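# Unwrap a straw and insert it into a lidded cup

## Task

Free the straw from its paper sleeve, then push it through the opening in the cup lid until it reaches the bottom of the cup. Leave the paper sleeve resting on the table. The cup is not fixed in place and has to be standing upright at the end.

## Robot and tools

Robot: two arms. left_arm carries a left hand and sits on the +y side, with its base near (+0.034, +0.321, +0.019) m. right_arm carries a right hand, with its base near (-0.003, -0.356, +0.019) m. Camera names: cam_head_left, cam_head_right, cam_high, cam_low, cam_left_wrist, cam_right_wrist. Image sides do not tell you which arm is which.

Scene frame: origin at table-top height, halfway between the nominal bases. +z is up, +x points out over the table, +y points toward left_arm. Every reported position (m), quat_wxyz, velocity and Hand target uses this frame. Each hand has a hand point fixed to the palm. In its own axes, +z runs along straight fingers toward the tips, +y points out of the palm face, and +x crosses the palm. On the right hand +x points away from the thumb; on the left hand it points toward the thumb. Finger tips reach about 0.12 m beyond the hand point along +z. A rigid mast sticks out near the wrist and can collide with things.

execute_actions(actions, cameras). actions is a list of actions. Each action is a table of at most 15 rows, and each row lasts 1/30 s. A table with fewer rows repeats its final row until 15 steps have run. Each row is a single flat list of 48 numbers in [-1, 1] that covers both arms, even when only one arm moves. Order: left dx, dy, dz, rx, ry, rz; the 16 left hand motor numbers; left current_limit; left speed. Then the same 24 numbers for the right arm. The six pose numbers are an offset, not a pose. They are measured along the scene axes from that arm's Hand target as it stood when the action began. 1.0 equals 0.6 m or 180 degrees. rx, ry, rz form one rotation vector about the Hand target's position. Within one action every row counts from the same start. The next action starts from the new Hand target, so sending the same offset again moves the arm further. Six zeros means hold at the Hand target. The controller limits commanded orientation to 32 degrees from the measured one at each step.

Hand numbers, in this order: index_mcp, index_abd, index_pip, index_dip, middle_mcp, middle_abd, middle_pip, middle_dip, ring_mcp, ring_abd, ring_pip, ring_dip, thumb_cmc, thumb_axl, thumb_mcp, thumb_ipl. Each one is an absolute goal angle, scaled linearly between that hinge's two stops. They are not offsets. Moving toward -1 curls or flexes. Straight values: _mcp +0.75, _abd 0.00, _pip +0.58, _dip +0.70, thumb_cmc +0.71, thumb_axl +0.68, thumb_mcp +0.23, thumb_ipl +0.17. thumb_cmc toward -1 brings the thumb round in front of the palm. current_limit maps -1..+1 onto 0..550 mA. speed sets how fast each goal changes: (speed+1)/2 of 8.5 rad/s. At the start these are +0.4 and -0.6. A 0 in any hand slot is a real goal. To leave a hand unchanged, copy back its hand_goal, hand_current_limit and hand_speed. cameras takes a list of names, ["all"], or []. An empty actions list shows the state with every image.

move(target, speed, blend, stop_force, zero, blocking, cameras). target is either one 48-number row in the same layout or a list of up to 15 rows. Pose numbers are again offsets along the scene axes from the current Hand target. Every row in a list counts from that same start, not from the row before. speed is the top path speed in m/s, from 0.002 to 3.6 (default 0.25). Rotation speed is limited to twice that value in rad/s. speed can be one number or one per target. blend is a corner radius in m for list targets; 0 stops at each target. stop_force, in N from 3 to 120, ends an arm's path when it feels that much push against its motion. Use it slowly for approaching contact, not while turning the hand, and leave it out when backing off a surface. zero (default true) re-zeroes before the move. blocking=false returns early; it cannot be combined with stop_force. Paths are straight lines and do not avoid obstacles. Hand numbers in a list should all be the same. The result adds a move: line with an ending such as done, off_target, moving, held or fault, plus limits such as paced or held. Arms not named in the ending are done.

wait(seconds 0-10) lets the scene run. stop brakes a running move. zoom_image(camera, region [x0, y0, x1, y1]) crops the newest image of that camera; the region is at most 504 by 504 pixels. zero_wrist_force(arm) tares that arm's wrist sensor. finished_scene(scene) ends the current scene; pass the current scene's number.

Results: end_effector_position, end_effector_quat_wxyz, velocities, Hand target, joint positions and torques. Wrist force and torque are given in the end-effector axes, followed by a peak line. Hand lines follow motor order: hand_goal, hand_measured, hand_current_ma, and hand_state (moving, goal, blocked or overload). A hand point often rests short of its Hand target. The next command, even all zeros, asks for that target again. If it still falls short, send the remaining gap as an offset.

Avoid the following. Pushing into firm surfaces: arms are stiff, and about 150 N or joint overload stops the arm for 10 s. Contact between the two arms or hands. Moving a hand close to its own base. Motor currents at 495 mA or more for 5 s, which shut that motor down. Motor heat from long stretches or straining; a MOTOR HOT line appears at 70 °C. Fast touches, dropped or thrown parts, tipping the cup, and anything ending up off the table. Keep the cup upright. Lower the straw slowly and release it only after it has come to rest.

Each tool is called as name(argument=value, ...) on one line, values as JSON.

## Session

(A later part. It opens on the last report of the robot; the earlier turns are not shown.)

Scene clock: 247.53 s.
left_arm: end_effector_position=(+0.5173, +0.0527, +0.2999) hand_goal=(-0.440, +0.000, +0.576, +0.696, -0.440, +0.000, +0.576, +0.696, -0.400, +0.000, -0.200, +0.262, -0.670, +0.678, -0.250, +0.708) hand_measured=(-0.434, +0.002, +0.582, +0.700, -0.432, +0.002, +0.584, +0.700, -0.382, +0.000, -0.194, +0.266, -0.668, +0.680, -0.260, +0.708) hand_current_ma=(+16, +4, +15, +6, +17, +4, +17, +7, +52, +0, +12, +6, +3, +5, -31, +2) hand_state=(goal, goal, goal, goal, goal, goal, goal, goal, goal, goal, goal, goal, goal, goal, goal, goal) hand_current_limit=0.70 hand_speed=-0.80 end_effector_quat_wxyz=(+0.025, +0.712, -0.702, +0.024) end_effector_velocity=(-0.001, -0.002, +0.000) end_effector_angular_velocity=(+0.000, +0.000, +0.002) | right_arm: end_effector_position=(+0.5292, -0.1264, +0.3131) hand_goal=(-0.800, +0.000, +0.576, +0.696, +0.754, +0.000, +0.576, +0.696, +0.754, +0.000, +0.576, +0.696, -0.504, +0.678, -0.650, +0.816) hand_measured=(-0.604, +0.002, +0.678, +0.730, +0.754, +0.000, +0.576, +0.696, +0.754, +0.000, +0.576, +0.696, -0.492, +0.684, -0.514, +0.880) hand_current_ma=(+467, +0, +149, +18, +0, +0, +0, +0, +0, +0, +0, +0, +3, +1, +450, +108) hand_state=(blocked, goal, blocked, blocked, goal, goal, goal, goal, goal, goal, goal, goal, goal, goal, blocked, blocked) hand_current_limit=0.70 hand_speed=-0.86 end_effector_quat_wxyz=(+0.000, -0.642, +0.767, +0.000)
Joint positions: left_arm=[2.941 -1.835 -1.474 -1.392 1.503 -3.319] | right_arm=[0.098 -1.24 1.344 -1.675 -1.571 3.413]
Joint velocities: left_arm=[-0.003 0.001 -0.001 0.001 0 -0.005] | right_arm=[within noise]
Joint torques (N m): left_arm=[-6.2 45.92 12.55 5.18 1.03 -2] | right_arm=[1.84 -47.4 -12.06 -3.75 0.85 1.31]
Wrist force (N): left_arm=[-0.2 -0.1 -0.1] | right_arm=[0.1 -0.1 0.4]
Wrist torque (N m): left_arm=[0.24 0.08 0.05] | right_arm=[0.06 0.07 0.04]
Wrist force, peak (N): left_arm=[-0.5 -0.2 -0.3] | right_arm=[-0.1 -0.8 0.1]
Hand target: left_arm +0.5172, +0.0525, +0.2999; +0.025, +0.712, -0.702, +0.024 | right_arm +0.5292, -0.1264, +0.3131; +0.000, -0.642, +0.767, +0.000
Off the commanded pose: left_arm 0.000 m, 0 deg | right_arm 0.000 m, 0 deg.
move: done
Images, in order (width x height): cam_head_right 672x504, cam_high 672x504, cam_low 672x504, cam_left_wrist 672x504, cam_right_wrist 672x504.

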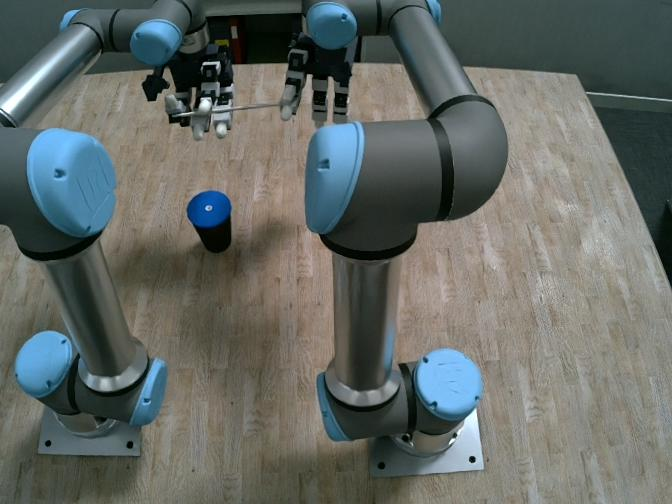

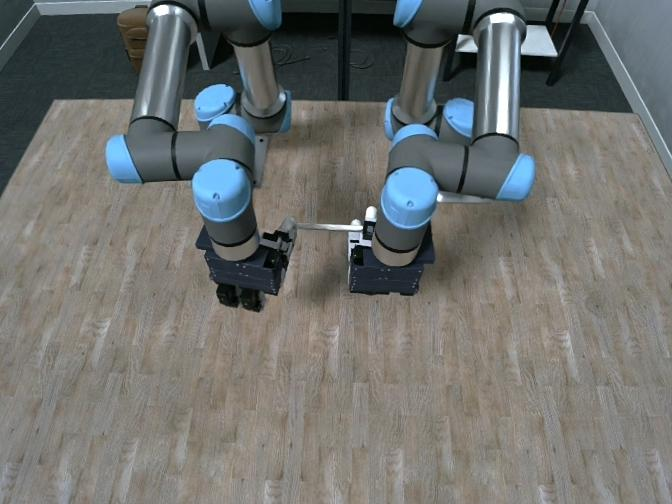

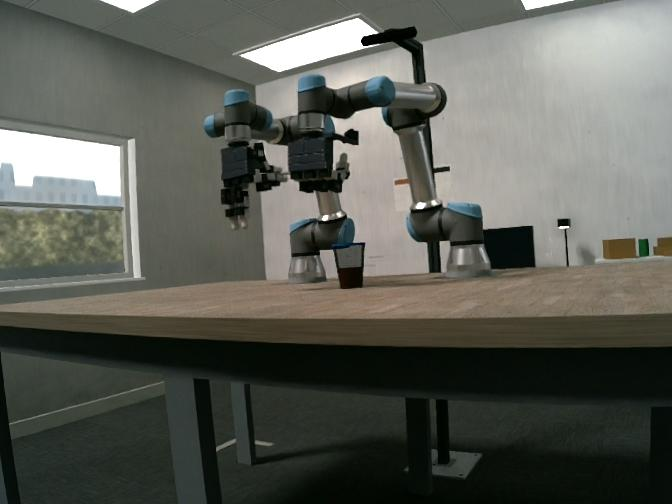

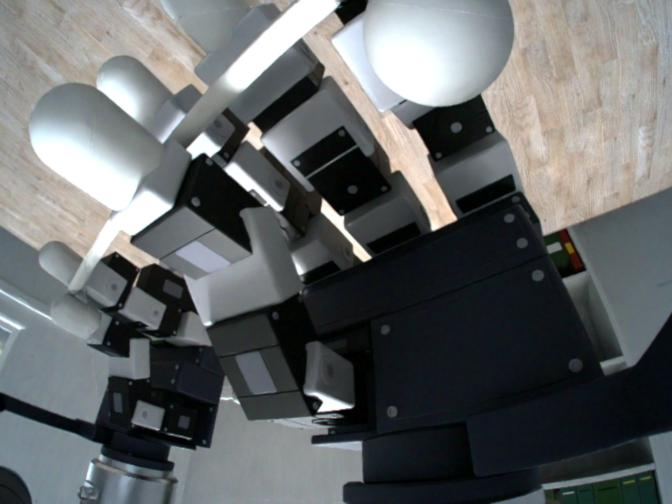

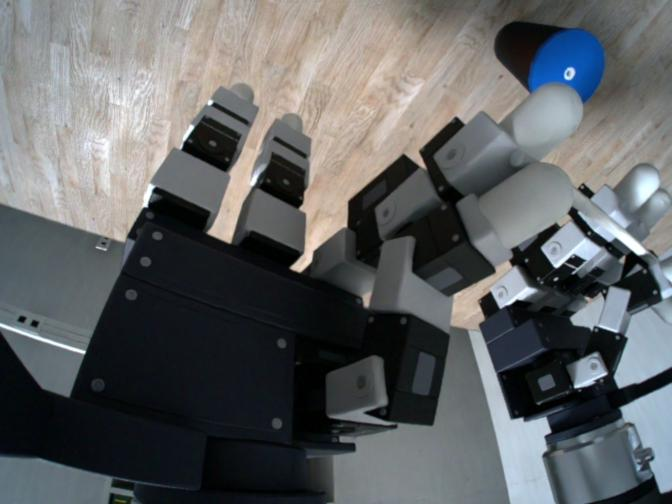

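move(target=[0.007,0,0,0,0,0,-0.44,0,0.5766,0.6957,-0.44,0,0.5766,0.6957,-0.4,0,-0.2,0.261,-0.67,0.678,-0.25,0.708,0.7,-0.8,0,0,0,0,0,0,-0.8,0,0.5766,0.6957,0.754,0,0.5766,0.6957,0.754,0,0.576,0.696,-0.505,0.678,-0.65,0.816,0.7,-0.86], speed=0.08, cameras=[])

move(target=[0,0,0,0,0,0,-0.88,0,0.5766,0.6957,-0.88,0,0.5766,0.6957,-0.4,0,-0.2,0.261,-0.67,0.678,-0.75,0.816,0.78,-0.88,0,0,0,0,0,0,-0.8,0,0.5766,0.6957,0.754,0,0.5766,0.6957,0.754,0,0.576,0.696,-0.505,0.678,-0.65,0.816,0.7,-0.86], speed=0.08, cameras=["cam_high","cam_left_wrist","cam_right_wrist"])

zoom_image(camera="cam_high", region=[270, 180, 450, 260])

Scene clock: 260.63 s.
left_arm: end_effector_position=(+0.5213, +0.0525, +0.2999) hand_goal=(-0.440, +0.000, +0.576, +0.696, -0.440, +0.000, +0.576, +0.696, -0.400, +0.000, -0.200, +0.262, -0.670, +0.678, -0.250, +0.708) hand_measured=(-0.434, +0.002, +0.582, +0.700, -0.432, +0.002, +0.584, +0.700, -0.382, +0.000, -0.194, +0.266, -0.668, +0.680, -0.260, +0.708) hand_current_ma=(+16, +4, +15, +6, +17, +4, +17, +7, +52, +0, +12, +6, +3, +5, -31, +2) hand_state=(goal, goal, goal, goal, goal, goal, goal, goal, goal, goal, goal, goal, goal, goal, goal, goal) hand_current_limit=0.70 hand_speed=-0.80 end_effector_quat_wxyz=(+0.025, +0.712, -0.702, +0.024) | right_arm: end_effector_position=(+0.5292, -0.1264, +0.3131) hand_goal=(-0.800, +0.000, +0.576, +0.696, +0.754, +0.000, +0.576, +0.696, +0.754, +0.000, +0.576, +0.696, -0.504, +0.678, -0.650, +0.816) hand_measured=(-0.604, +0.002, +0.678, +0.730, +0.754, +0.000, +0.576, +0.696, +0.754, +0.000, +0.576, +0.696, -0.492, +0.684, -0.514, +0.880) hand_current_ma=(+467, +0, +149, +18, +0, +0, +0, +0, +0, +0, +0, +0, +3, +1, +450, +108) hand_state=(blocked, goal, blocked, blocked, goal, goal, goal, goal, goal, goal, goal, goal, goal, goal, blocked, blocked) hand_current_limit=0.70 hand_speed=-0.86 end_effector_quat_wxyz=(+0.000, -0.642, +0.767, +0.000)
Joint positions: left_arm=[2.942 -1.844 -1.462 -1.395 1.503 -3.318] | right_arm=[0.098 -1.24 1.344 -1.675 -1.571 3.413]
Joint torques (N m): left_arm=[11.49 28.04 29.67 -0.68 0.29 1.83] | right_arm=[11.01 -44.26 -12.16 -0.73 1.07 1.38]
Wrist force (N): left_arm=[-0.1 -0.2 -0.3] | right_arm=[-0.2 -0.4 0.1]
Wrist torque (N m): left_arm=[0.24 0.06 -0.01] | right_arm=[0.06 0.11 0.00]
Wrist force, peak (N): left_arm=[-0.3 -0.2 -0.2] | right_arm=[-0.2 -0.8 0.7]
Hand target: left_arm +0.5214, +0.0525, +0.2999; +0.025, +0.712, -0.702, +0.024 | right_arm +0.5292, -0.1264, +0.3131; +0.000, -0.642, +0.767, +0.000
Off the commanded pose: left_arm 0.000 m, 0 deg | right_arm 0.000 m, 0 deg.
move: done
No camera images: "cameras" was empty.

Scene clock: 261.53 s.
left_arm: end_effector_position=(+0.5214, +0.0525, +0.2999) hand_goal=(-0.880, +0.000, +0.576, +0.696, -0.880, +0.000, +0.576, +0.696, -0.400, +0.000, -0.200, +0.262, -0.670, +0.678, -0.750, +0.816) hand_measured=(-0.598, +0.002, +0.596, +0.700, -0.608, +0.002, +0.598, +0.700, -0.382, +0.000, -0.194, +0.266, -0.668, +0.680, -0.396, +0.836) hand_current_ma=(+490, +4, +57, +6, +490, +4, +60, +7, +52, +0, +12, +6, +2, +4, +489, +82) hand_state=(blocked, goal, blocked, goal, blocked, goal, blocked, goal, goal, goal, goal, goal, goal, goal, blocked, blocked) hand_current_limit=0.78 hand_speed=-0.88 end_effector_quat_wxyz=(+0.025, +0.712, -0.702, +0.024) | right_arm: end_effector_position=(+0.5292, -0.1264, +0.3131) hand_goal=(-0.800, +0.000, +0.576, +0.696, +0.754, +0.000, +0.576, +0.696, +0.754, +0.000, +0.576, +0.696, -0.504, +0.678, -0.650, +0.816) hand_measured=(-0.604, +0.002, +0.678, +0.730, +0.754, +0.000, +0.576, +0.696, +0.754, +0.000, +0.576, +0.696, -0.492, +0.684, -0.514, +0.882) hand_current_ma=(+468, +0, +149, +18, +0, +0, +0, +0, +0, +0, +0, +0, +2, +1, +447, +113) hand_state=(blocked, goal, blocked, blocked, goal, goal, goal, goal, goal, goal, goal, goal, goal, goal, blocked, blocked) hand_current_limit=0.70 hand_speed=-0.86 end_effector_quat_wxyz=(+0.000, -0.642, +0.767, +0.000)
Joint positions: left_arm=[2.942 -1.844 -1.462 -1.395 1.503 -3.318] | right_arm=[0.098 -1.24 1.344 -1.675 -1.571 3.413]
Joint torques (N m): left_arm=[11.91 29 29.12 -0.29 -0.7 2.08] | right_arm=[10.76 -43.03 -12.19 -0.68 1.14 1.42]
Wrist force (N): left_arm=[0.0 -0.1 0.5] | right_arm=[0.0 -0.4 0.2]
Wrist torque (N m): left_arm=[0.24 0.00 -0.02] | right_arm=[-0.01 0.05 0.04]
Wrist force, peak (N): left_arm=[-0.2 0.2 0.5] | right_arm=[0.1 -0.9 0.4]
Hand target: left_arm +0.5214, +0.0525, +0.2999; +0.025, +0.712, -0.702, +0.024 | right_arm +0.5292, -0.1264, +0.3131; +0.000, -0.642, +0.767, +0.000
Off the commanded pose: left_arm 0.000 m, 0 deg | right_arm 0.000 m, 0 deg.
move: done
Images, in order (width x height): cam_high 672x504, cam_left_wrist 672x504, cam_right_wrist 672x504.

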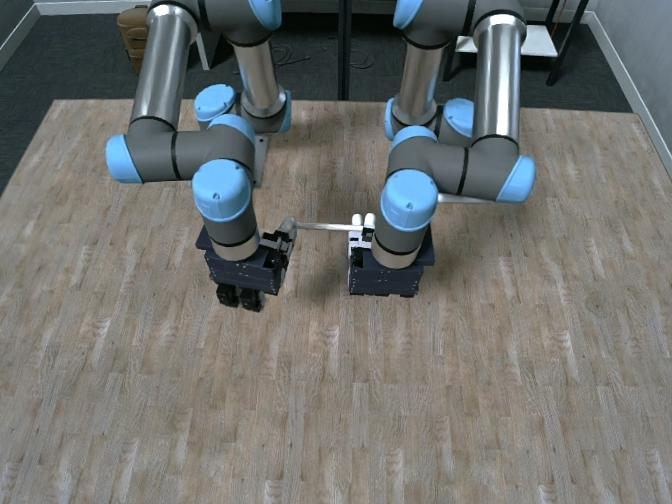

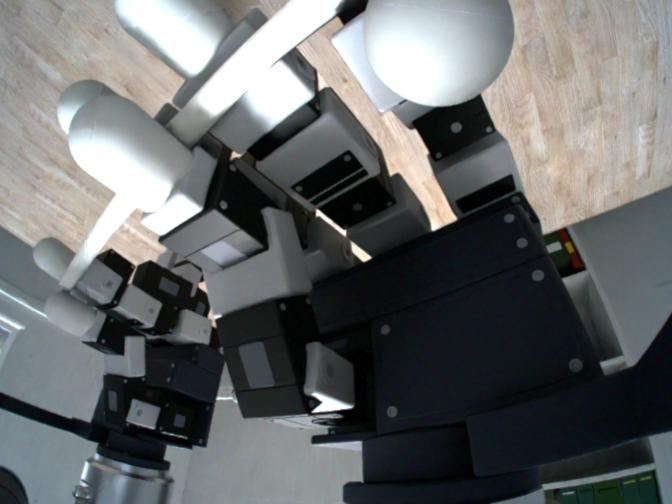

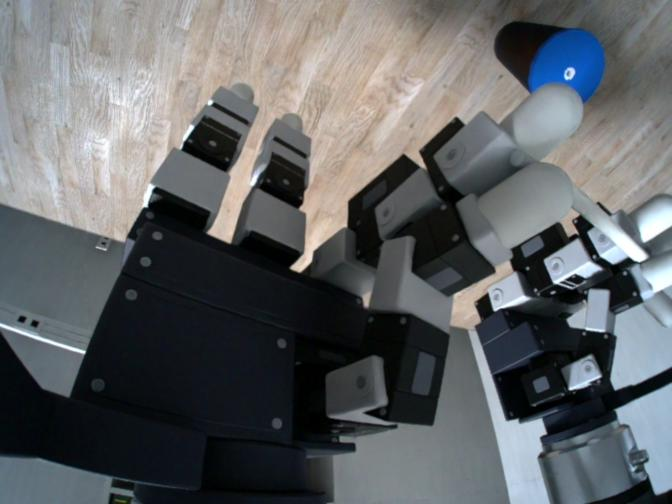

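Scaled by 2.800 from the camera's 672x504 image, which has a finer 960x720 frame.

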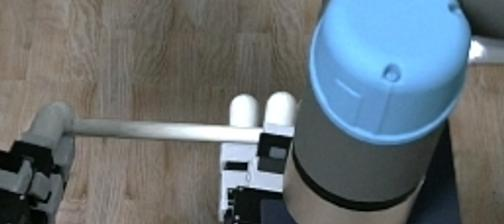

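move(target=[0,0,0,0,0,0,-0.88,0,0.5766,0.6957,-0.88,0,0.5766,0.6957,-0.4,0,-0.2,0.261,-0.67,0.678,-0.75,0.816,0.78,-0.88,0.001,-0.042,0,0,0,0,-0.8,0,0.5766,0.6957,0.754,0,0.5766,0.6957,0.754,0,0.576,0.696,-0.505,0.678,-0.65,0.816,0.7,-0.86], speed=0.02, cameras=["cam_high","cam_left_wrist","cam_right_wrist"])

zoom_image(camera="cam_high", region=[270, 180, 450, 260])

zoom_image(camera="cam_right_wrist", region=[470, 50, 670, 370])

Scene clock: 266.90 s.
left_arm: end_effector_position=(+0.5214, +0.0525, +0.2999) hand_goal=(-0.880, +0.000, +0.576, +0.696, -0.880, +0.000, +0.576, +0.696, -0.400, +0.000, -0.200, +0.262, -0.670, +0.678, -0.750, +0.816) hand_measured=(-0.598, +0.010, +0.600, +0.700, -0.608, +0.008, +0.602, +0.700, -0.382, +0.000, -0.194, +0.266, -0.616, +0.702, -0.402, +0.838) hand_current_ma=(+490, +20, +71, +8, +489, +14, +73, +10, +52, +0, +12, +6, +192, +86, +489, +92) hand_state=(blocked, goal, blocked, goal, blocked, goal, blocked, goal, goal, goal, goal, goal, blocked, blocked, blocked, blocked) hand_current_limit=0.78 hand_speed=-0.88 end_effector_quat_wxyz=(+0.025, +0.712, -0.702, +0.024) | right_arm: end_effector_position=(+0.5298, -0.1513, +0.3131) hand_goal=(-0.800, +0.000, +0.576, +0.696, +0.754, +0.000, +0.576, +0.696, +0.754, +0.000, +0.576, +0.696, -0.504, +0.678, -0.650, +0.816) hand_measured=(-0.604, +0.042, +0.678, +0.730, +0.754, +0.000, +0.576, +0.696, +0.754, +0.000, +0.576, +0.696, -0.472, +0.690, -0.514, +0.882) hand_current_ma=(+468, +20, +149, +18, +0, +0, +0, +0, +0, +0, +0, +0, +15, +4, +444, +113) hand_state=(blocked, blocked, blocked, blocked, goal, goal, goal, goal, goal, goal, goal, goal, blocked, goal, blocked, blocked) hand_current_limit=0.70 hand_speed=-0.86 end_effector_quat_wxyz=(+0.000, -0.642, +0.767, +0.000)
Joint positions: left_arm=[2.942 -1.844 -1.462 -1.395 1.503 -3.318] | right_arm=[0.058 -1.256 1.365 -1.68 -1.571 3.373]
Joint torques (N m): left_arm=[11.16 30.49 28.88 -0.54 -0.59 1.87] | right_arm=[-15.64 -48.62 -11.39 -4.03 -1.22 -1.59]
Wrist force (N): left_arm=[4.5 -0.1 0.3] | right_arm=[-5.0 0.6 0.1]
Wrist torque (N m): left_arm=[0.26 -0.18 -0.15] | right_arm=[0.05 0.27 0.10]
Wrist force, peak (N): left_arm=[4.9 0.1 0.3] | right_arm=[-5.3 0.6 0.0]
Hand target: left_arm +0.5214, +0.0525, +0.2999; +0.025, +0.712, -0.702, +0.024 | right_arm +0.5298, -0.1516, +0.3131; +0.000, -0.642, +0.767, +0.000
Off the commanded pose: left_arm 0.000 m, 0 deg | right_arm 0.000 m, 0 deg.
move: done
Images, in order (width x height): cam_high 672x504, cam_left_wrist 672x504, cam_right_wrist 672x504.

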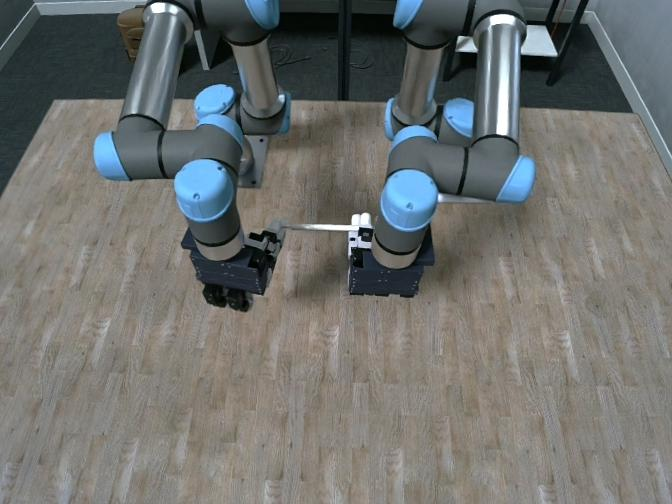

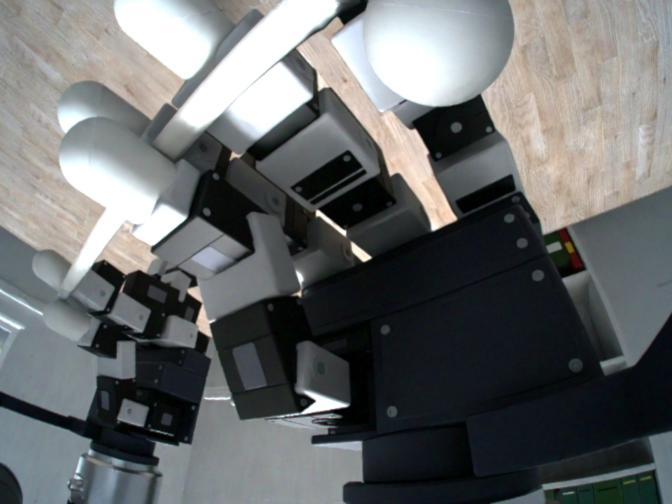

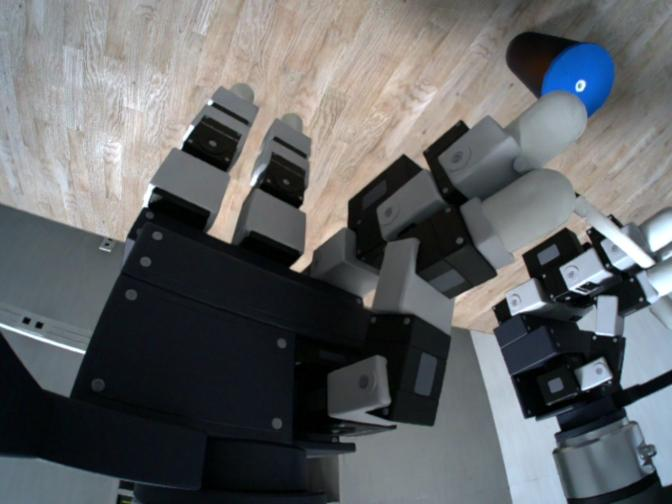

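Scaled by 2.800 from the camera's 672x504 image, which has a finer 960x720 frame.

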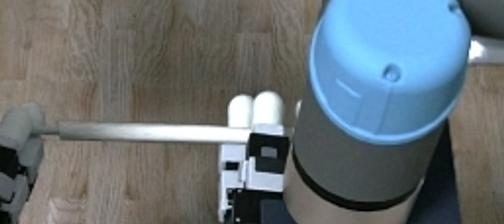

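Scaled by 1.575 from the camera's 672x504 image, which has a finer 960x720 frame.

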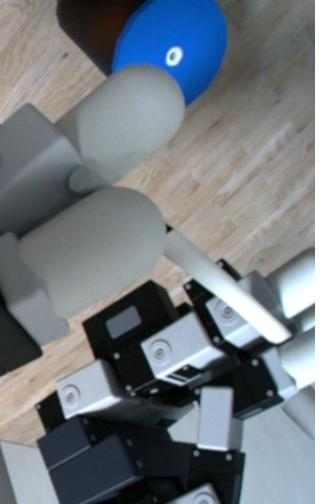

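move(target=[0,0,0,0,0,0,-0.88,0,0.5766,0.6957,-0.88,0,0.5766,0.6957,-0.4,0,-0.2,0.261,-0.67,0.678,-0.75,0.816,0.78,-0.88,0.002,-0.05,0,0,0,0,-0.8,0,0.5766,0.6957,0.754,0,0.5766,0.6957,0.754,0,0.576,0.696,-0.505,0.678,-0.65,0.816,0.7,-0.86], speed=0.02, cameras=["cam_high","cam_left_wrist","cam_right_wrist","cam_head_right"])

zoom_image(camera="cam_high", region=[250, 180, 430, 260])

zoom_image(camera="cam_right_wrist", region=[470, 50, 670, 370])

zoom_image(camera="cam_head_right", region=[110, 60, 380, 160])

Scene clock: 274.13 s.
left_arm: end_effector_position=(+0.5214, +0.0525, +0.2999) hand_goal=(-0.880, +0.000, +0.576, +0.696, -0.880, +0.000, +0.576, +0.696, -0.400, +0.000, -0.200, +0.262, -0.670, +0.678, -0.750, +0.816) hand_measured=(-0.598, +0.012, +0.604, +0.700, -0.624, +0.008, +0.602, +0.700, -0.382, +0.000, -0.194, +0.266, -0.604, +0.708, -0.406, +0.838) hand_current_ma=(+489, +26, +82, +9, +490, +14, +73, +10, +52, +0, +12, +6, +243, +113, +489, +92) hand_state=(blocked, goal, blocked, goal, blocked, goal, blocked, goal, goal, goal, goal, goal, blocked, blocked, blocked, blocked) hand_current_limit=0.78 hand_speed=-0.88 end_effector_quat_wxyz=(+0.025, +0.712, -0.702, +0.024) | right_arm: end_effector_position=(+0.5310, -0.1814, +0.3131) hand_goal=(-0.800, +0.000, +0.576, +0.696, +0.754, +0.000, +0.576, +0.696, +0.754, +0.000, +0.576, +0.696, -0.504, +0.678, -0.650, +0.816) hand_measured=(-0.604, +0.048, +0.678, +0.730, +0.754, +0.000, +0.576, +0.696, +0.754, +0.000, +0.576, +0.696, -0.470, +0.692, -0.514, +0.882) hand_current_ma=(+467, +26, +149, +18, +0, +0, +0, +0, +0, +0, +0, +0, +18, +4, +444, +113) hand_state=(blocked, blocked, blocked, blocked, goal, goal, goal, goal, goal, goal, goal, goal, blocked, goal, blocked, blocked) hand_current_limit=0.70 hand_speed=-0.86 end_effector_quat_wxyz=(+0.000, -0.642, +0.767, +0.000)
Joint positions: left_arm=[2.942 -1.844 -1.462 -1.395 1.503 -3.318] | right_arm=[0.01 -1.271 1.385 -1.685 -1.571 3.324]
Joint torques (N m): left_arm=[10.52 31.8 27.42 -0.22 -0.76 1.67] | right_arm=[-14.4 -47.52 -11.01 -4.12 -1.39 -1.98]
Wrist force (N): left_arm=[5.1 -0.1 0.4] | right_arm=[-5.9 1.2 0.4]
Wrist torque (N m): left_arm=[0.24 -0.19 -0.15] | right_arm=[0.12 0.31 0.10]
Wrist force, peak (N): left_arm=[5.2 -0.2 0.4] | right_arm=[-6.1 1.2 0.6]
Hand target: left_arm +0.5214, +0.0525, +0.2999; +0.025, +0.712, -0.702, +0.024 | right_arm +0.5310, -0.1816, +0.3131; +0.000, -0.642, +0.767, +0.000
Off the commanded pose: left_arm 0.000 m, 0 deg | right_arm 0.000 m, 0 deg.
move: done
Images, in order (width x height): cam_head_right 672x504, cam_high 672x504, cam_left_wrist 672x504, cam_right_wrist 672x504.

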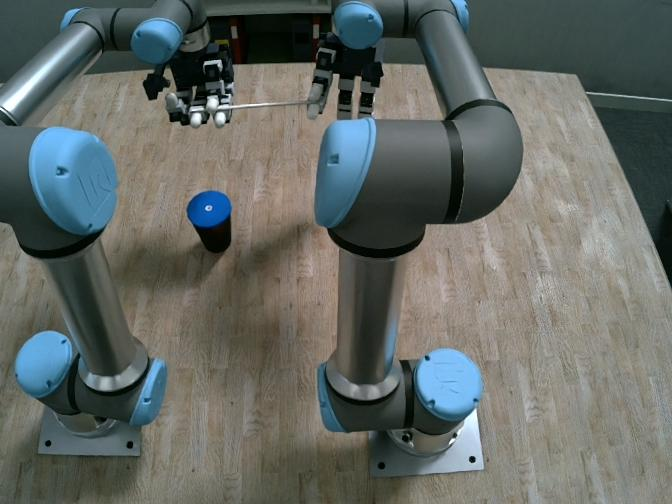

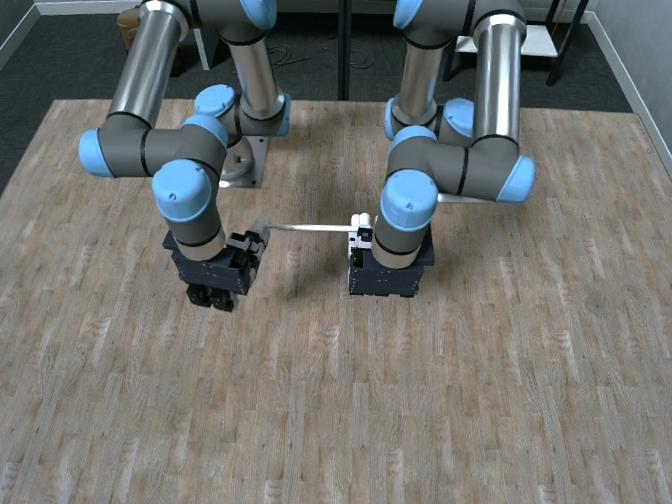

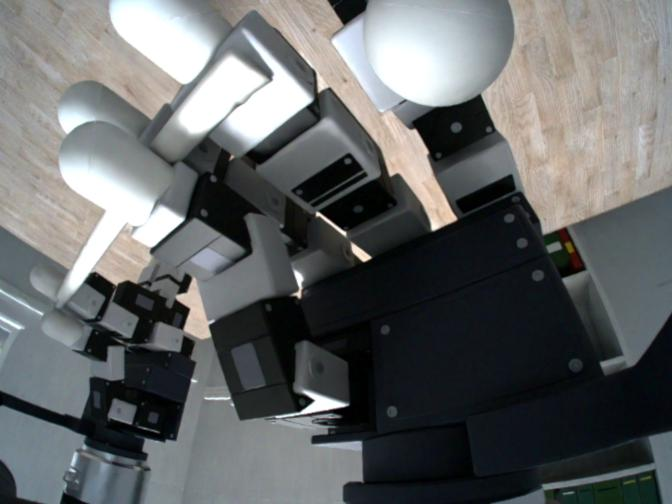

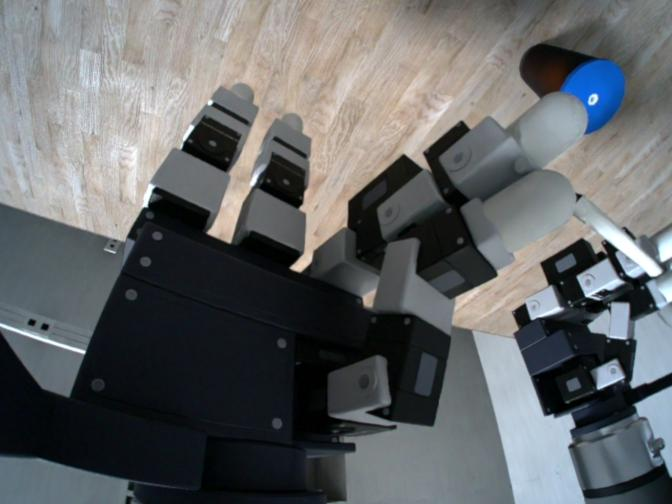

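Scaled by 2.800 from the camera's 672x504 image, which has a finer 960x720 frame.

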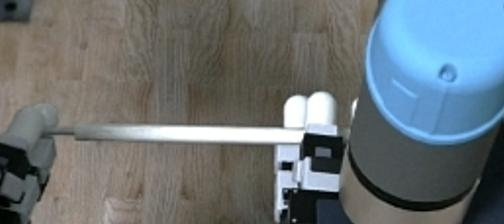

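Scaled by 1.575 from the camera's 672x504 image, which has a finer 960x720 frame.

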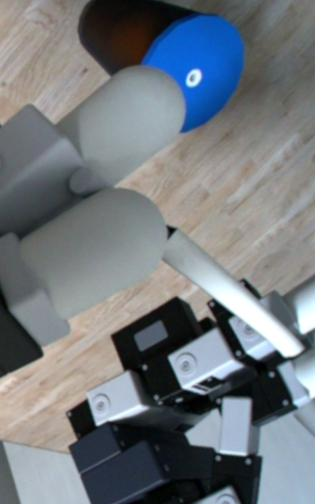

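Scaled by 1.867 from the camera's 672x504 image, which has a finer 960x720 frame.

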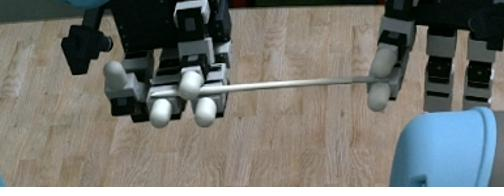

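move(target=[[0,0,0,0,0,0,-0.44,0,0.5766,0.6957,-0.44,0,0.5766,0.6957,-0.4,0,-0.2,0.261,-0.67,0.678,-0.25,0.708,0.7,-0.75,0,0,0,0,0,0,-0.8,0,0.5766,0.6957,0.754,0,0.5766,0.6957,0.754,0,0.576,0.696,-0.505,0.678,-0.65,0.816,0.7,-0.86],[0.006,-0.083,-0.003,0,0,0,-0.44,0,0.5766,0.6957,-0.44,0,0.5766,0.6957,-0.4,0,-0.2,0.261,-0.67,0.678,-0.25,0.708,0.7,-0.75,0,0,0,0,0,0,-0.8,0,0.5766,0.6957,0.754,0,0.5766,0.6957,0.754,0,0.576,0.696,-0.505,0.678,-0.65,0.816,0.7,-0.86]], speed=0.08, cameras=["cam_high","cam_left_wrist","cam_head_right","cam_low"])

zoom_image(camera="cam_high", region=[250, 180, 430, 260])

zoom_image(camera="cam_head_right", region=[110, 60, 380, 160])

Scene clock: 290.17 s.
left_arm: end_effector_position=(+0.5250, +0.0029, +0.2981) hand_goal=(-0.440, +0.000, +0.576, +0.696, -0.440, +0.000, +0.576, +0.696, -0.400, +0.000, -0.200, +0.262, -0.670, +0.678, -0.250, +0.708) hand_measured=(-0.434, +0.002, +0.582, +0.700, -0.432, +0.002, +0.584, +0.700, -0.382, +0.000, -0.194, +0.266, -0.668, +0.680, -0.260, +0.708) hand_current_ma=(+16, +4, +15, +6, +17, +3, +17, +7, +52, +0, +12, +6, +3, +5, -31, +2) hand_state=(goal, goal, goal, goal, goal, goal, goal, goal, goal, goal, goal, goal, goal, goal, goal, goal) hand_current_limit=0.70 hand_speed=-0.75 end_effector_quat_wxyz=(+0.025, +0.712, -0.702, +0.024) | right_arm: end_effector_position=(+0.5310, -0.1816, +0.3131) hand_goal=(-0.800, +0.000, +0.576, +0.696, +0.754, +0.000, +0.576, +0.696, +0.754, +0.000, +0.576, +0.696, -0.504, +0.678, -0.650, +0.816) hand_measured=(-0.604, +0.002, +0.678, +0.732, +0.754, +0.000, +0.576, +0.696, +0.754, +0.000, +0.576, +0.696, -0.490, +0.684, -0.516, +0.882) hand_current_ma=(+467, +0, +153, +19, +0, +0, +0, +0, +0, +0, +0, +0, +3, +1, +431, +113) hand_state=(blocked, goal, blocked, blocked, goal, goal, goal, goal, goal, goal, goal, goal, goal, goal, blocked, blocked) hand_current_limit=0.70 hand_speed=-0.86 end_effector_quat_wxyz=(+0.000, -0.642, +0.767, +0.000)
Joint positions: left_arm=[2.864 -1.901 -1.393 -1.402 1.504 -3.396] | right_arm=[0.009 -1.271 1.385 -1.685 -1.571 3.324]
Joint torques (N m): left_arm=[-10.4 30.27 26.94 -0.63 0.79 -1.69] | right_arm=[3.58 -47.43 -12.29 -3.99 0.93 1.46]
Wrist force (N): left_arm=[-0.2 -0.1 -0.1] | right_arm=[-0.4 -0.3 0.5]
Wrist torque (N m): left_arm=[0.25 0.09 0.06] | right_arm=[0.02 0.10 -0.03]
Wrist force, peak (N): left_arm=[5.6 -0.1 0.4] | right_arm=[-6.4 1.1 0.4]
Hand target: left_arm +0.5250, +0.0027, +0.2981; +0.025, +0.712, -0.702, +0.024 | right_arm +0.5310, -0.1816, +0.3131; +0.000, -0.642, +0.767, +0.000
Off the commanded pose: left_arm 0.000 m, 0 deg | right_arm 0.000 m, 0 deg.
move: done
Images, in order (width x height): cam_head_right 672x504, cam_high 672x504, cam_low 672x504, cam_left_wrist 672x504.

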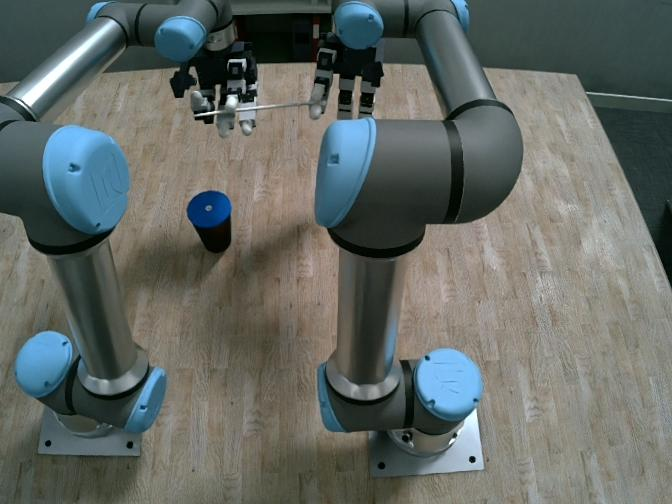

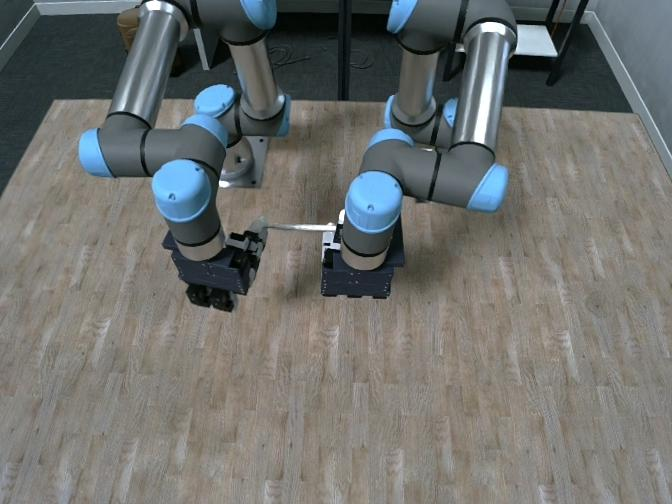

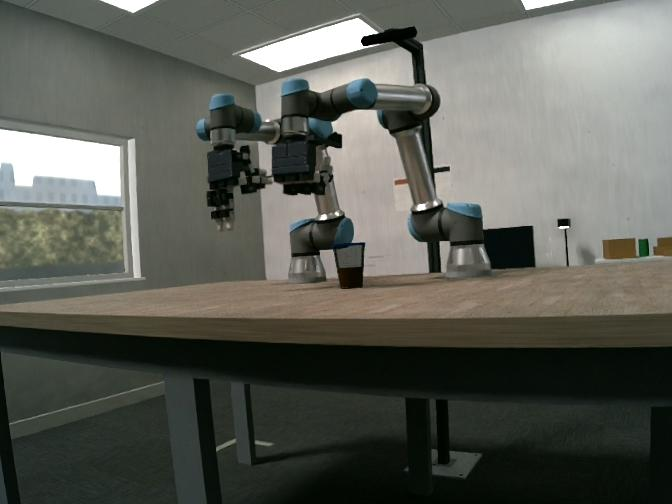

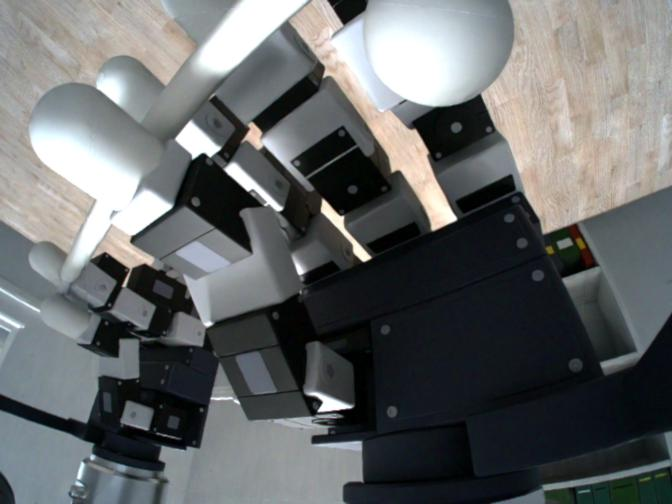

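Scaled by 2.800 from the camera's 672x504 image, which has a finer 960x720 frame.

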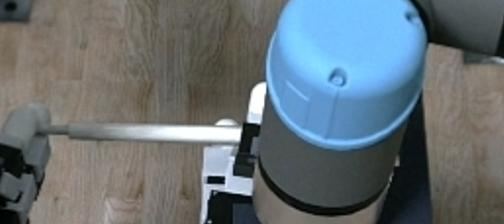

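Scaled by 1.867 from the camera's 672x504 image, which has a finer 960x720 frame.

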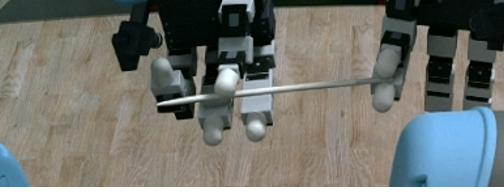

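move(target=[0,0,0,0,0,0,-0.88,0,0.5766,0.6957,-0.88,0,0.5766,0.6957,-0.4,0,-0.2,0.261,-0.67,0.678,-0.75,0.816,0.78,-0.88,0,0,0,0,0,0,-0.8,0,0.5766,0.6957,0.754,0,0.5766,0.6957,0.754,0,0.576,0.696,-0.505,0.678,-0.65,0.816,0.7,-0.86], speed=0.08, cameras=[])

move(target=[[0,0,0,0,0,0,-0.95,0,0.5766,0.6957,-0.95,0,0.5766,0.6957,-0.4,0,-0.2,0.261,-0.67,0.678,-0.85,0.816,1.0,-0.7,0.003,-0.05,0,0,0,0,-0.8,0,0.5766,0.6957,0.754,0,0.5766,0.6957,0.754,0,0.576,0.696,-0.505,0.678,-0.65,0.816,0.7,-0.86],[0,0,0,0,0,0,-0.95,0,0.5766,0.6957,-0.95,0,0.5766,0.6957,-0.4,0,-0.2,0.261,-0.67,0.678,-0.85,0.816,0.7,-0.7,0.003,-0.05,0,0,0,0,-0.8,0,0.5766,0.6957,0.754,0,0.5766,0.6957,0.754,0,0.576,0.696,-0.505,0.678,-0.65,0.816,0.7,-0.86]], speed=0.03, cameras=["cam_high","cam_left_wrist","cam_head_right","cam_right_wrist"])

zoom_image(camera="cam_high", region=[250, 180, 430, 260])

zoom_image(camera="cam_head_right", region=[110, 60, 380, 160])

Scene clock: 300.43 s.
left_arm: end_effector_position=(+0.5250, +0.0027, +0.2981) hand_goal=(-0.880, +0.000, +0.576, +0.696, -0.880, +0.000, +0.576, +0.696, -0.400, +0.000, -0.200, +0.262, -0.670, +0.678, -0.750, +0.816) hand_measured=(-0.600, +0.002, +0.598, +0.700, -0.608, +0.002, +0.598, +0.702, -0.382, +0.000, -0.194, +0.266, -0.668, +0.680, -0.398, +0.838) hand_current_ma=(+490, +4, +61, +9, +490, +3, +65, +13, +52, +0, +12, +6, +3, +5, +489, +91) hand_state=(blocked, goal, blocked, goal, blocked, goal, blocked, goal, goal, goal, goal, goal, goal, goal, moving, blocked) hand_current_limit=0.78 hand_speed=-0.88 end_effector_quat_wxyz=(+0.025, +0.712, -0.702, +0.024) | right_arm: end_effector_position=(+0.5310, -0.1816, +0.3131) hand_goal=(-0.800, +0.000, +0.576, +0.696, +0.754, +0.000, +0.576, +0.696, +0.754, +0.000, +0.576, +0.696, -0.504, +0.678, -0.650, +0.816) hand_measured=(-0.604, +0.002, +0.680, +0.732, +0.754, +0.000, +0.576, +0.696, +0.754, +0.000, +0.576, +0.696, -0.492, +0.684, -0.518, +0.882) hand_current_ma=(+467, +0, +154, +19, +0, +0, +0, +0, +0, +0, +0, +0, +3, +1, +422, +114) hand_state=(blocked, goal, blocked, blocked, goal, goal, goal, goal, goal, goal, goal, goal, goal, goal, blocked, blocked) hand_current_limit=0.70 hand_speed=-0.86 end_effector_quat_wxyz=(+0.000, -0.642, +0.767, +0.000)
Joint positions: left_arm=[2.863 -1.902 -1.392 -1.402 1.504 -3.397] | right_arm=[0.009 -1.271 1.385 -1.685 -1.571 3.324]
Joint torques (N m): left_arm=[-9.67 30.62 28.28 -0.48 0.9 -1.72] | right_arm=[11.29 -47.36 -12.53 -3.82 1.18 1.37]
Wrist force (N): left_arm=[-0.2 0.0 0.5] | right_arm=[-0.5 -0.3 0.2]
Wrist torque (N m): left_arm=[0.23 0.05 0.05] | right_arm=[0.01 0.09 -0.03]
Wrist force, peak (N): left_arm=[-0.2 0.0 0.5] | right_arm=[-1.0 -0.3 0.7]
Hand target: left_arm +0.5250, +0.0027, +0.2981; +0.025, +0.712, -0.702, +0.024 | right_arm +0.5310, -0.1816, +0.3131; +0.000, -0.642, +0.767, +0.000
Off the commanded pose: left_arm 0.000 m, 0 deg | right_arm 0.000 m, 0 deg.
move: done
No camera images: "cameras" was empty.

Scene clock: 302.37 s.
left_arm: end_effector_position=(+0.5250, +0.0027, +0.2981) hand_goal=(-0.950, +0.000, +0.576, +0.696, -0.950, +0.000, +0.576, +0.696, -0.400, +0.000, -0.200, +0.262, -0.670, +0.678, -0.850, +0.816) hand_measured=(-0.604, +0.014, +0.608, +0.704, -0.610, +0.020, +0.608, +0.706, -0.382, +0.000, -0.194, +0.266, -0.592, +0.712, -0.412, +0.846) hand_current_ma=(+468, +32, +94, +17, +468, +46, +100, +26, +52, +0, +12, +6, +293, +128, +468, +127) hand_state=(blocked, goal, blocked, goal, blocked, goal, blocked, goal, goal, goal, goal, goal, blocked, blocked, blocked, blocked) hand_current_limit=0.70 hand_speed=-0.70 end_effector_quat_wxyz=(+0.025, +0.712, -0.702, +0.024) | right_arm: end_effector_position=(+0.5328, -0.2116, +0.3131) hand_goal=(-0.800, +0.000, +0.576, +0.696, +0.754, +0.000, +0.576, +0.696, +0.754, +0.000, +0.576, +0.696, -0.504, +0.678, -0.650, +0.816) hand_measured=(-0.604, +0.062, +0.680, +0.732, +0.754, +0.000, +0.576, +0.696, +0.754, +0.000, +0.576, +0.696, -0.462, +0.694, -0.518, +0.882) hand_current_ma=(+468, +42, +155, +19, +0, +0, +0, +0, +0, +0, +0, +0, +26, +6, +420, +115) hand_state=(blocked, blocked, blocked, blocked, goal, goal, goal, goal, goal, goal, goal, goal, blocked, goal, blocked, blocked) hand_current_limit=0.70 hand_speed=-0.86 end_effector_quat_wxyz=(+0.000, -0.642, +0.767, +0.000)
Joint positions: left_arm=[2.863 -1.902 -1.392 -1.402 1.504 -3.397] | right_arm=[-0.039 -1.281 1.398 -1.688 -1.571 3.275]
Joint torques (N m): left_arm=[6.36 31.77 26.67 -0.25 0.51 1.18] | right_arm=[-16.61 -46.88 -12.38 -4.3 -2.04 -2.03]
Wrist force (N): left_arm=[6.2 -0.5 0.6] | right_arm=[-6.5 1.5 0.5]
Wrist torque (N m): left_arm=[0.20 -0.24 -0.10] | right_arm=[0.14 0.30 0.14]
Wrist force, peak (N): left_arm=[7.0 -0.7 -0.1] | right_arm=[-7.7 1.8 0.5]
Hand target: left_arm +0.5250, +0.0027, +0.2981; +0.025, +0.712, -0.702, +0.024 | right_arm +0.5328, -0.2116, +0.3131; +0.000, -0.642, +0.767, +0.000
Off the commanded pose: left_arm 0.000 m, 0 deg | right_arm 0.000 m, 0 deg.
move: done
Images, in order (width x height): cam_head_right 672x504, cam_high 672x504, cam_left_wrist 672x504, cam_right_wrist 672x504.

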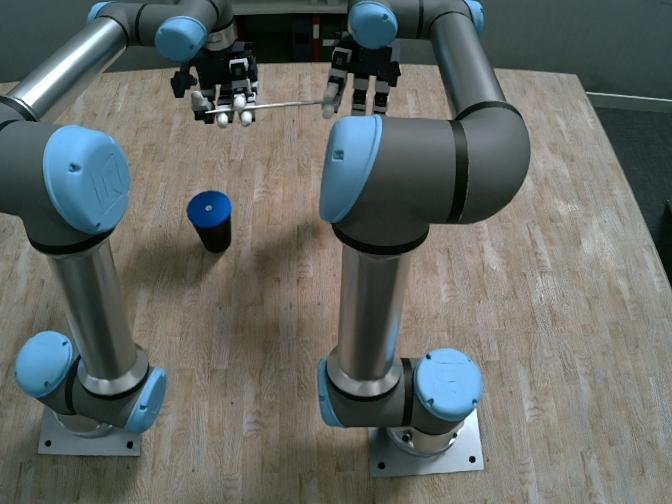

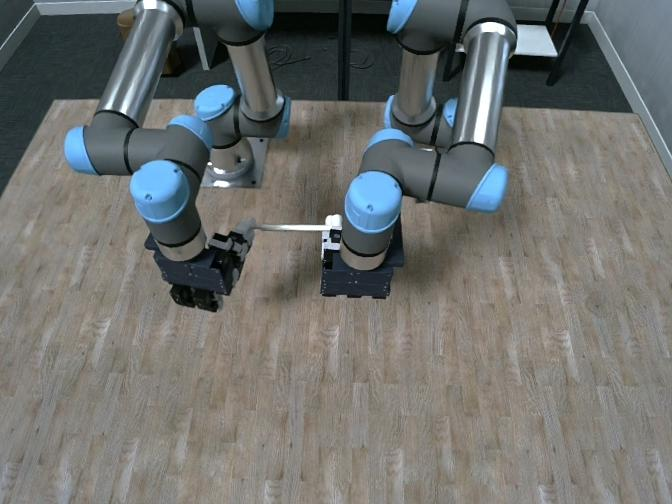

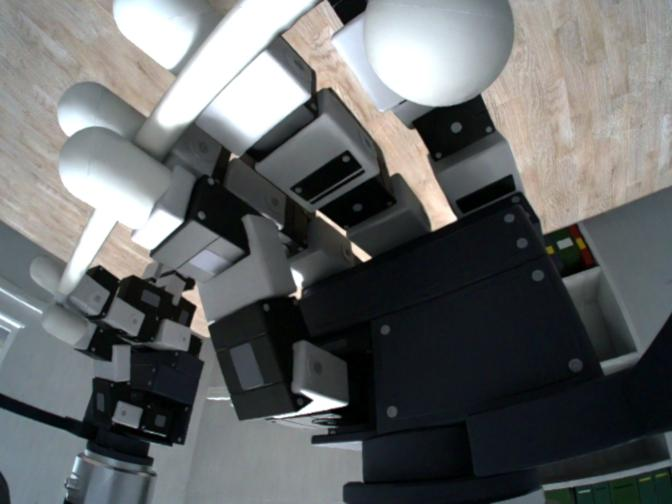

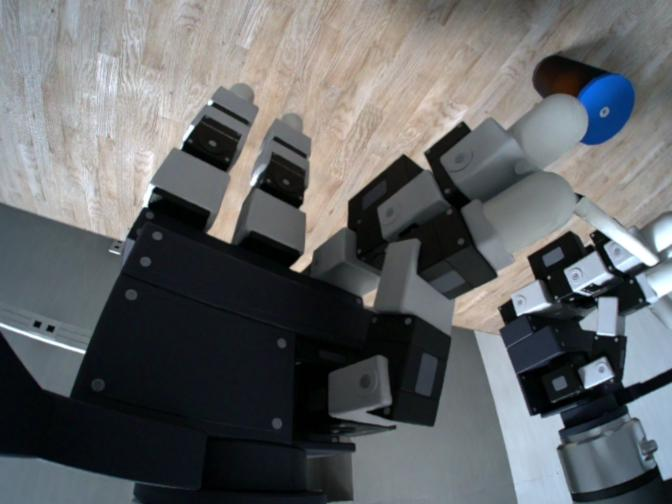

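Scaled by 2.800 from the camera's 672x504 image, which has a finer 960x720 frame.

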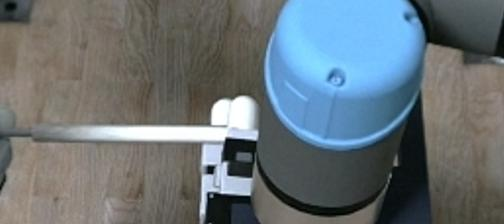

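Scaled by 1.867 from the camera's 672x504 image, which has a finer 960x720 frame.

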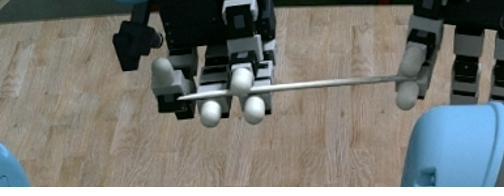

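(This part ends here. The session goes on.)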